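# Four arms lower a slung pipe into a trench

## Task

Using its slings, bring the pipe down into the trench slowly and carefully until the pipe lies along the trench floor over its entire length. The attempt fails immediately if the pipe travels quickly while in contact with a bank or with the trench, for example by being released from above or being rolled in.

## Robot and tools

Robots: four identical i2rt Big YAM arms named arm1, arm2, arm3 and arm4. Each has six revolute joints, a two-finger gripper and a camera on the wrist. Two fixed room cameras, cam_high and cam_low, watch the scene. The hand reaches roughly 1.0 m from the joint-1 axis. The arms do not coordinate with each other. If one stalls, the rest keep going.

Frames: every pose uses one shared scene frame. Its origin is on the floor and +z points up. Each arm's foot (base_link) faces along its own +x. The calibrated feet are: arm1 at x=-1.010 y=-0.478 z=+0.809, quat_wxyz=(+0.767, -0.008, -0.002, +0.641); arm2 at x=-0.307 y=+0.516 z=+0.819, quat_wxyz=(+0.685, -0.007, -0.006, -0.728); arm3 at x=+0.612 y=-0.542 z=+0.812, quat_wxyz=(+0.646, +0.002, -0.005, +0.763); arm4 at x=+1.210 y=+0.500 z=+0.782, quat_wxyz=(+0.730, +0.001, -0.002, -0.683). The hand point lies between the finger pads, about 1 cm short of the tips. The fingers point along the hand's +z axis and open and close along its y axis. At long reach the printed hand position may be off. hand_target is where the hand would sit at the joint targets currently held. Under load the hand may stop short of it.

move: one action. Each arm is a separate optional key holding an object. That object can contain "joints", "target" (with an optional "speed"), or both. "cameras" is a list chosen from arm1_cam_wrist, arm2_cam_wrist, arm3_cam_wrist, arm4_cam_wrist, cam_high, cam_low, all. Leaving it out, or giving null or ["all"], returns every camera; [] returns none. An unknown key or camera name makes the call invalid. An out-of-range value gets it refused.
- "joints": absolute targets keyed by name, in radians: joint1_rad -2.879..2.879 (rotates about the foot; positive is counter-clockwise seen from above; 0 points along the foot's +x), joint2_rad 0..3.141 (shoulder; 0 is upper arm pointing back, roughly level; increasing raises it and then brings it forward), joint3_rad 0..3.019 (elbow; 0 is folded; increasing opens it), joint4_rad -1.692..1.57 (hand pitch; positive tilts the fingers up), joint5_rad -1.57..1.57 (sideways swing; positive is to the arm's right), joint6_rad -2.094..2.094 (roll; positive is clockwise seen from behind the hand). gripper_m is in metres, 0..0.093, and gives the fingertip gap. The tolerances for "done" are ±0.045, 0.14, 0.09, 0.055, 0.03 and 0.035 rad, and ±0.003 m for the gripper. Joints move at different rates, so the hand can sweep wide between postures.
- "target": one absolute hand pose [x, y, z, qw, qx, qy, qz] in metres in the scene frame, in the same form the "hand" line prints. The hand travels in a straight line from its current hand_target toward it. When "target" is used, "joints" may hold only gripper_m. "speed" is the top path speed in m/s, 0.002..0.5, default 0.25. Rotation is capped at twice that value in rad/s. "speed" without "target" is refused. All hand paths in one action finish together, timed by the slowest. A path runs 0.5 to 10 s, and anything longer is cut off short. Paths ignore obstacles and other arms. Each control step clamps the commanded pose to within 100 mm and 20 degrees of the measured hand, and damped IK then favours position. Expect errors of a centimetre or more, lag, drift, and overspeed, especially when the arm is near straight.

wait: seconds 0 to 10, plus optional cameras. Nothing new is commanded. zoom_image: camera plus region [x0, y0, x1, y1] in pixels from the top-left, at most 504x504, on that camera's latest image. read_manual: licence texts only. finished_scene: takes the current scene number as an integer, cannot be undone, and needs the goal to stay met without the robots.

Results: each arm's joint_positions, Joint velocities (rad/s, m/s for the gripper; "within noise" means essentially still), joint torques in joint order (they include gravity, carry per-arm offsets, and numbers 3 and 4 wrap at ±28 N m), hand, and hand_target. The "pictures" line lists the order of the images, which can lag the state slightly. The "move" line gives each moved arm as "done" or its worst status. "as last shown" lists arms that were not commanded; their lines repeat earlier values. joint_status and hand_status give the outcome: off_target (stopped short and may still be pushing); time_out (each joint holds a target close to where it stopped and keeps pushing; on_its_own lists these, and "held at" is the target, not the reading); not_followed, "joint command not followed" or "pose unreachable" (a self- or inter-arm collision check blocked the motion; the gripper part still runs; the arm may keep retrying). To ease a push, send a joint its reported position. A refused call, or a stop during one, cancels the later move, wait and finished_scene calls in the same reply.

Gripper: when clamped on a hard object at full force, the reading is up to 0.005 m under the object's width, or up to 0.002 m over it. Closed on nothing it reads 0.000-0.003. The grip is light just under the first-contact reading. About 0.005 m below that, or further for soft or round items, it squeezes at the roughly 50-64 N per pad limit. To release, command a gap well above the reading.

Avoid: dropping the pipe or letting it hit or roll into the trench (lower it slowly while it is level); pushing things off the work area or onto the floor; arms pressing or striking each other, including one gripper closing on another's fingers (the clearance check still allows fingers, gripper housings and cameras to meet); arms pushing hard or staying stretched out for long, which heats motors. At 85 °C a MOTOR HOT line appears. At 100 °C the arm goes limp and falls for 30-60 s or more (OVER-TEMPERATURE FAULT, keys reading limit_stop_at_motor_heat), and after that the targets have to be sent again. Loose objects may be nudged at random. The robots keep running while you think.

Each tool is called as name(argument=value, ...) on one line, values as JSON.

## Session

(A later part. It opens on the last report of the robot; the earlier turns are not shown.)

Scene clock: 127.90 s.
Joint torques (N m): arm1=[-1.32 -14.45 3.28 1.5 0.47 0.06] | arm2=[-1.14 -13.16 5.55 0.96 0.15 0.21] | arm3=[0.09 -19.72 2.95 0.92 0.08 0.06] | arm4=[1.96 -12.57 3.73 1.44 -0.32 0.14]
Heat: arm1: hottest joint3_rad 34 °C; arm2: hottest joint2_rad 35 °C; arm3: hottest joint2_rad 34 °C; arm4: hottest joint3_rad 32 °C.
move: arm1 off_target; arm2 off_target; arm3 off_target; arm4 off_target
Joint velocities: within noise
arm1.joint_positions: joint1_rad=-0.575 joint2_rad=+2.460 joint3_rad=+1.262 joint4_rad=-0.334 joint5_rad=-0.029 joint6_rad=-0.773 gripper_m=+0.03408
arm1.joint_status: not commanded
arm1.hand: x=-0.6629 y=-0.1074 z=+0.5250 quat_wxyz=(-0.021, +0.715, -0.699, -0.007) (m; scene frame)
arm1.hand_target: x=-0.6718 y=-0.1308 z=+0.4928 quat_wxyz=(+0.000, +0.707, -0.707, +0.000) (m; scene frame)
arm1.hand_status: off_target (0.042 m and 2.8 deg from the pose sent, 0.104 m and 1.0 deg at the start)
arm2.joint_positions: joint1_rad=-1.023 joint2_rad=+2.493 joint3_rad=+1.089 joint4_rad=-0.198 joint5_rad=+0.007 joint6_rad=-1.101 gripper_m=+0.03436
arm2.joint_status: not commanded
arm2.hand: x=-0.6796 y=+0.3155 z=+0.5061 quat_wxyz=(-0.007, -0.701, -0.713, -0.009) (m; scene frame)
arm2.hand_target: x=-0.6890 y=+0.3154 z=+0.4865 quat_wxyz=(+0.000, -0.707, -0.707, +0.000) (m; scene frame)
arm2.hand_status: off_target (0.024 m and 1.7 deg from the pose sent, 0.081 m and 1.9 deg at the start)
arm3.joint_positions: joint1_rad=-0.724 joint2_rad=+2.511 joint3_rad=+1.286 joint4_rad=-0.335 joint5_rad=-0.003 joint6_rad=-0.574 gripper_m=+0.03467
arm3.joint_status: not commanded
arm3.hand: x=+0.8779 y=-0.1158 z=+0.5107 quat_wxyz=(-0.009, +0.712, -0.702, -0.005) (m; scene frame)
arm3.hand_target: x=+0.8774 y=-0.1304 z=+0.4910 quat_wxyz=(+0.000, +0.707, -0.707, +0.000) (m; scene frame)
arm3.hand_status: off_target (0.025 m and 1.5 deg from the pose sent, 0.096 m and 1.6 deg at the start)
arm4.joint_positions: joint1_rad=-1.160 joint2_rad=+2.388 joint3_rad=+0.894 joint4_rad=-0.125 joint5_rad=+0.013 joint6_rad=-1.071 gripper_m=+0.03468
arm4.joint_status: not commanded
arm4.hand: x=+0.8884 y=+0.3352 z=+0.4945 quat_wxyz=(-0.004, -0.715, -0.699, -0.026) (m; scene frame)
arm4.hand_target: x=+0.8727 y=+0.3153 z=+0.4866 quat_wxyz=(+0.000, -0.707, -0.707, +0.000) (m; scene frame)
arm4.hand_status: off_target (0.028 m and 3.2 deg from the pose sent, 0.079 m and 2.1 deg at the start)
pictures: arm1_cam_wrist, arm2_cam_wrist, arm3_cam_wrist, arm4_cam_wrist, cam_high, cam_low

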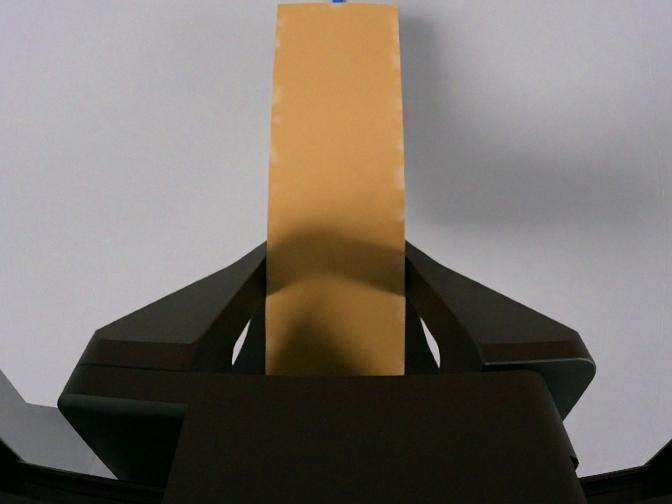

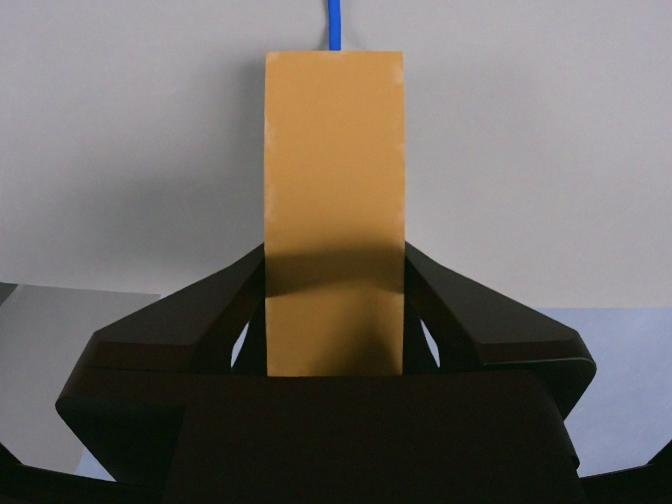

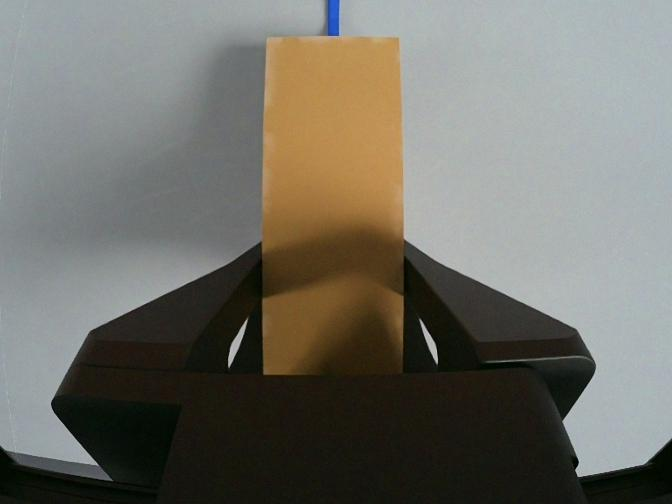

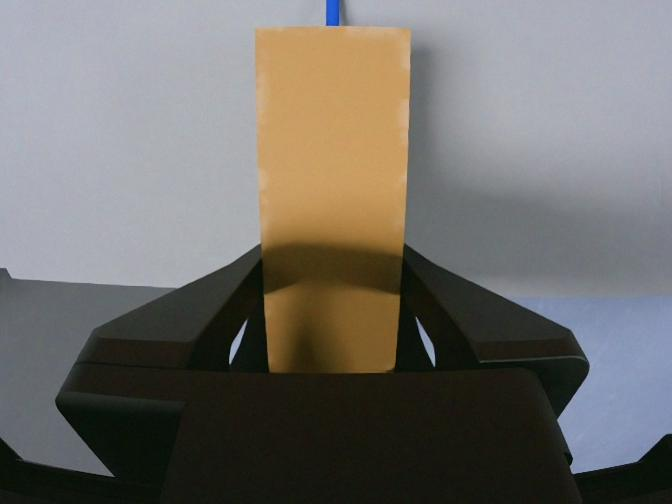

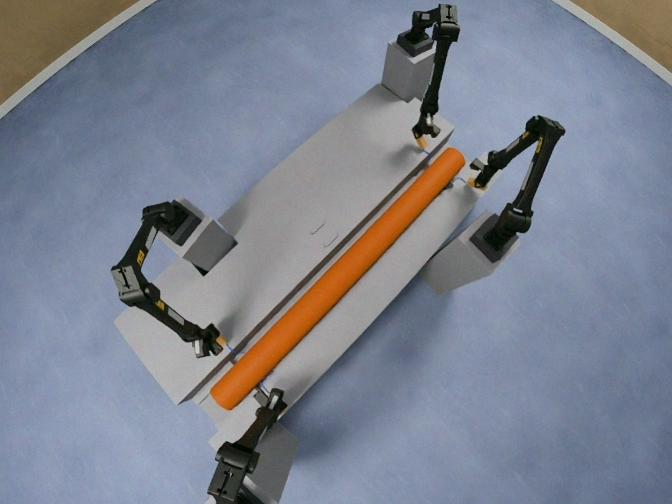

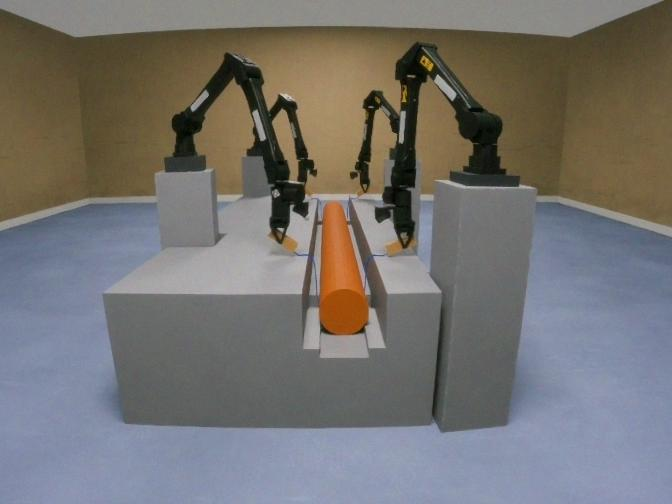

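move(arm1={"joints":{"gripper_m":0.075}}, arm2={"joints":{"gripper_m":0.075}}, arm3={"joints":{"gripper_m":0.075}}, arm4={"joints":{"gripper_m":0.075}}, cameras=[])

move(arm1={"target":[-0.67,-0.13,0.7,0,0.7071,-0.7071,0]}, arm2={"target":[-0.69,0.315,0.7,0,0.7071,0.7071,0]}, arm3={"target":[0.878,-0.13,0.7,0,0.7071,-0.7071,0]}, arm4={"target":[0.872,0.315,0.7,0,0.7071,0.7071,0]})

zoom_image(camera="cam_low", region=[260, 200, 430, 370])

Scene clock: 132.17 s.
Joint torques (N m): arm1=[-0.38 -18.73 2.88 1.05 0.04 0.07] | arm2=[-1.14 -17.96 2.66 0.02 -0.1 0.2] | arm3=[0.62 -21.95 2.71 0.47 -0.06 0.05] | arm4=[0.85 -14.97 1.43 0.59 -0.08 0.14]
Heat: arm1: hottest joint3_rad 34 °C; arm2: hottest joint2_rad 35 °C; arm3: hottest joint2_rad 34 °C; arm4: hottest joint3_rad 32 °C.
move: arm1 done; arm2 done; arm3 done; arm4 done
Joint velocities: within noise
arm1.joint_positions: joint1_rad=-0.581 joint2_rad=+2.507 joint3_rad=+1.262 joint4_rad=-0.319 joint5_rad=-0.019 joint6_rad=-0.774 gripper_m=+0.07493
arm1.joint_status: all done
arm1.hand: x=-0.6699 y=-0.1228 z=+0.5029 quat_wxyz=(-0.005, +0.712, -0.702, -0.001) (m; scene frame)
arm1.hand_target: x=-0.6717 y=-0.1308 z=+0.4929 quat_wxyz=(+0.000, +0.707, -0.707, +0.000) (m; scene frame)
arm1.hand_status: not commanded
arm2.joint_positions: joint1_rad=-1.023 joint2_rad=+2.544 joint3_rad=+1.117 joint4_rad=-0.172 joint5_rad=+0.013 joint6_rad=-1.098 gripper_m=+0.07496
arm2.joint_status: all done
arm2.hand: x=-0.6806 y=+0.3159 z=+0.4871 quat_wxyz=(-0.004, -0.702, -0.712, -0.009) (m; scene frame)
arm2.hand_target: x=-0.6890 y=+0.3154 z=+0.4864 quat_wxyz=(+0.000, -0.707, -0.707, +0.000) (m; scene frame)
arm2.hand_status: not commanded
arm3.joint_positions: joint1_rad=-0.729 joint2_rad=+2.539 joint3_rad=+1.285 joint4_rad=-0.326 joint5_rad=-0.001 joint6_rad=-0.575 gripper_m=+0.07494
arm3.joint_status: all done
arm3.hand: x=+0.8748 y=-0.1258 z=+0.4974 quat_wxyz=(-0.001, +0.711, -0.703, -0.002) (m; scene frame)
arm3.hand_target: x=+0.8773 y=-0.1304 z=+0.4910 quat_wxyz=(+0.000, +0.707, -0.707, +0.000) (m; scene frame)
arm3.hand_status: not commanded
arm4.joint_positions: joint1_rad=-1.143 joint2_rad=+2.410 joint3_rad=+0.925 joint4_rad=-0.101 joint5_rad=+0.006 joint6_rad=-1.071 gripper_m=+0.07491
arm4.joint_status: all done
arm4.hand: x=+0.8773 y=+0.3212 z=+0.4873 quat_wxyz=(-0.002, -0.709, -0.705, -0.009) (m; scene frame)
arm4.hand_target: x=+0.8727 y=+0.3154 z=+0.4866 quat_wxyz=(+0.000, -0.707, -0.707, +0.000) (m; scene frame)
arm4.hand_status: not commanded
pictures: none
No camera images: "cameras" was empty.

Scene clock: 133.73 s.
Joint torques (N m): arm1=[-1.03 -17.96 5.2 0.18 0.03 -0.01] | arm2=[-0.56 -15.33 5.34 -0.81 -0.1 0.19] | arm3=[0.5 -20.66 4.93 -0.28 -0.05 0.06] | arm4=[0.91 -12.34 4.36 -0.17 -0.05 0.18]
Heat: arm1: hottest joint3_rad 34 °C; arm2: hottest joint2_rad 35 °C; arm3: hottest joint2_rad 34 °C; arm4: hottest joint3_rad 32 °C.
move: arm1 done; arm2 done; arm3 done; arm4 done
Joint velocities: within noise
arm1.joint_positions: joint1_rad=-0.588 joint2_rad=+2.036 joint3_rad=+1.132 joint4_rad=-0.650 joint5_rad=-0.019 joint6_rad=-0.774 gripper_m=+0.07493
arm1.joint_status: not commanded
arm1.hand: x=-0.6693 y=-0.1220 z=+0.7029 quat_wxyz=(-0.010, +0.710, -0.704, -0.001) (m; scene frame)
arm1.hand_target: x=-0.6700 y=-0.1298 z=+0.7001 quat_wxyz=(+0.000, +0.707, -0.707, +0.000) (m; scene frame)
arm1.hand_status: done (0.009 m and 1.3 deg from the pose sent, 0.197 m and 1.0 deg at the start)
arm2.joint_positions: joint1_rad=-1.023 joint2_rad=+1.977 joint3_rad=+0.962 joint4_rad=-0.540 joint5_rad=+0.013 joint6_rad=-1.092 gripper_m=+0.07496
arm2.joint_status: not commanded
arm2.hand: x=-0.6964 y=+0.3110 z=+0.7048 quat_wxyz=(+0.003, -0.704, -0.710, +0.012) (m; scene frame)
arm2.hand_target: x=-0.6900 y=+0.3149 z=+0.7002 quat_wxyz=(+0.000, -0.707, -0.707, +0.000) (m; scene frame)
arm2.hand_status: done (0.009 m and 1.5 deg from the pose sent, 0.213 m and 1.4 deg at the start)
arm3.joint_positions: joint1_rad=-0.729 joint2_rad=+2.057 joint3_rad=+1.143 joint4_rad=-0.654 joint5_rad=+0.000 joint6_rad=-0.575 gripper_m=+0.07494
arm3.joint_status: not commanded
arm3.hand: x=+0.8759 y=-0.1252 z=+0.7020 quat_wxyz=(-0.006, +0.711, -0.703, -0.003) (m; scene frame)
arm3.hand_target: x=+0.8780 y=-0.1299 z=+0.7001 quat_wxyz=(+0.000, +0.707, -0.707, +0.000) (m; scene frame)
arm3.hand_status: done (0.006 m and 1.0 deg from the pose sent, 0.203 m and 0.7 deg at the start)
arm4.joint_positions: joint1_rad=-1.143 joint2_rad=+1.798 joint3_rad=+0.814 joint4_rad=-0.570 joint5_rad=+0.006 joint6_rad=-1.071 gripper_m=+0.07491
arm4.joint_status: not commanded
arm4.hand: x=+0.8666 y=+0.3164 z=+0.7012 quat_wxyz=(+0.003, -0.709, -0.705, +0.007) (m; scene frame)
arm4.hand_target: x=+0.8719 y=+0.3151 z=+0.7001 quat_wxyz=(+0.000, -0.707, -0.707, +0.000) (m; scene frame)
arm4.hand_status: done (0.006 m and 0.9 deg from the pose sent, 0.213 m and 1.1 deg at the start)
pictures: arm1_cam_wrist, arm2_cam_wrist, arm3_cam_wrist, arm4_cam_wrist, cam_high, cam_low

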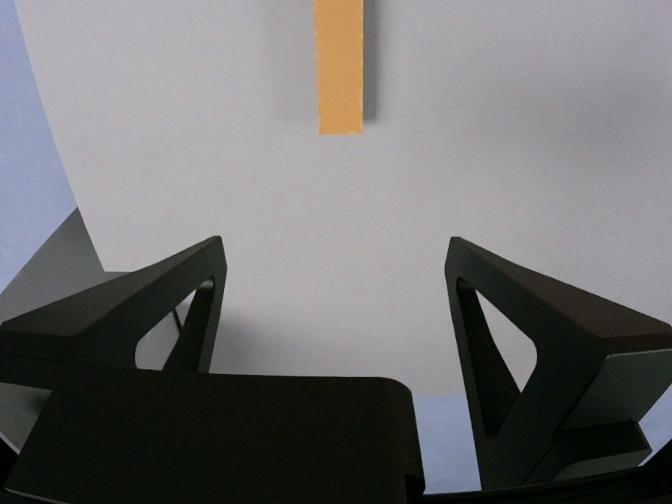

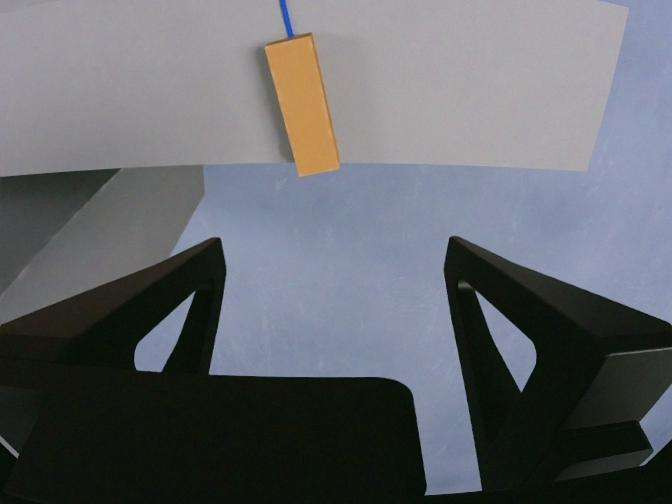

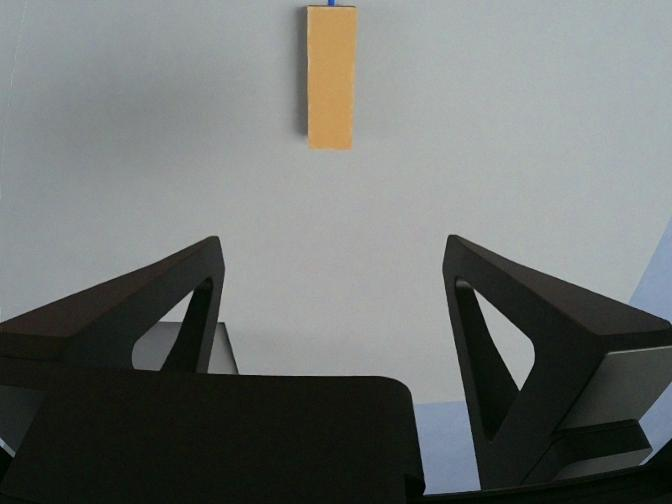

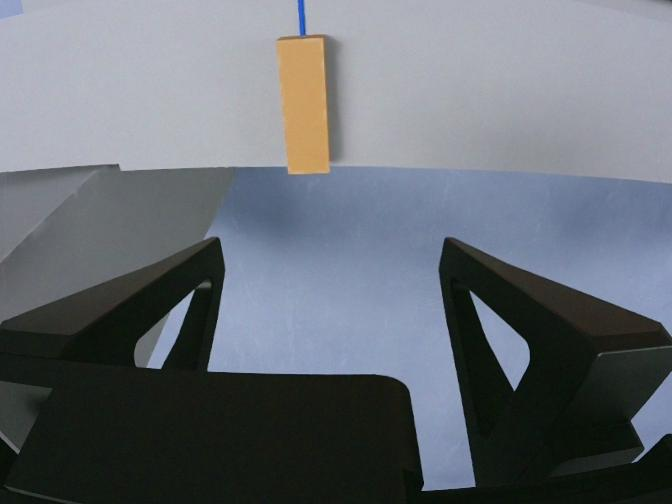

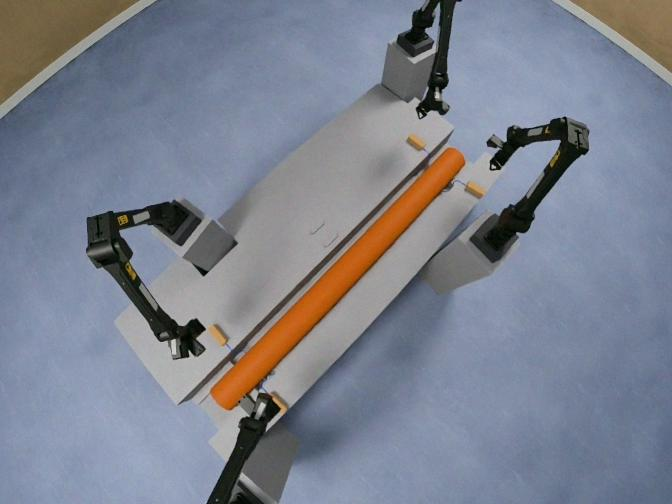

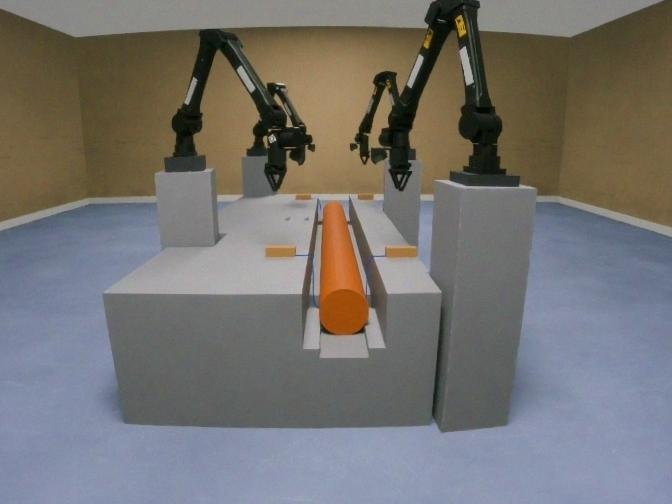

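Scaled by 2.965.

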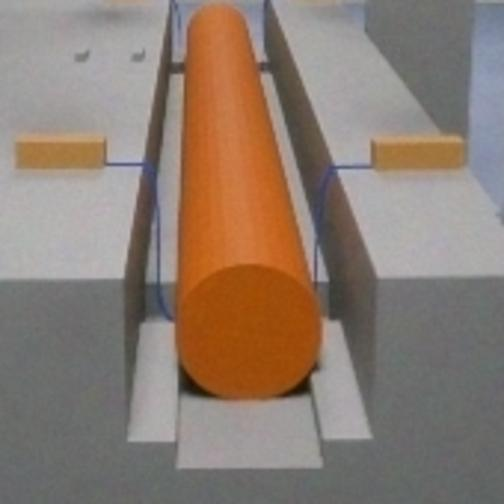

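finished_scene(scene=1)

The scene is finished: the task was done.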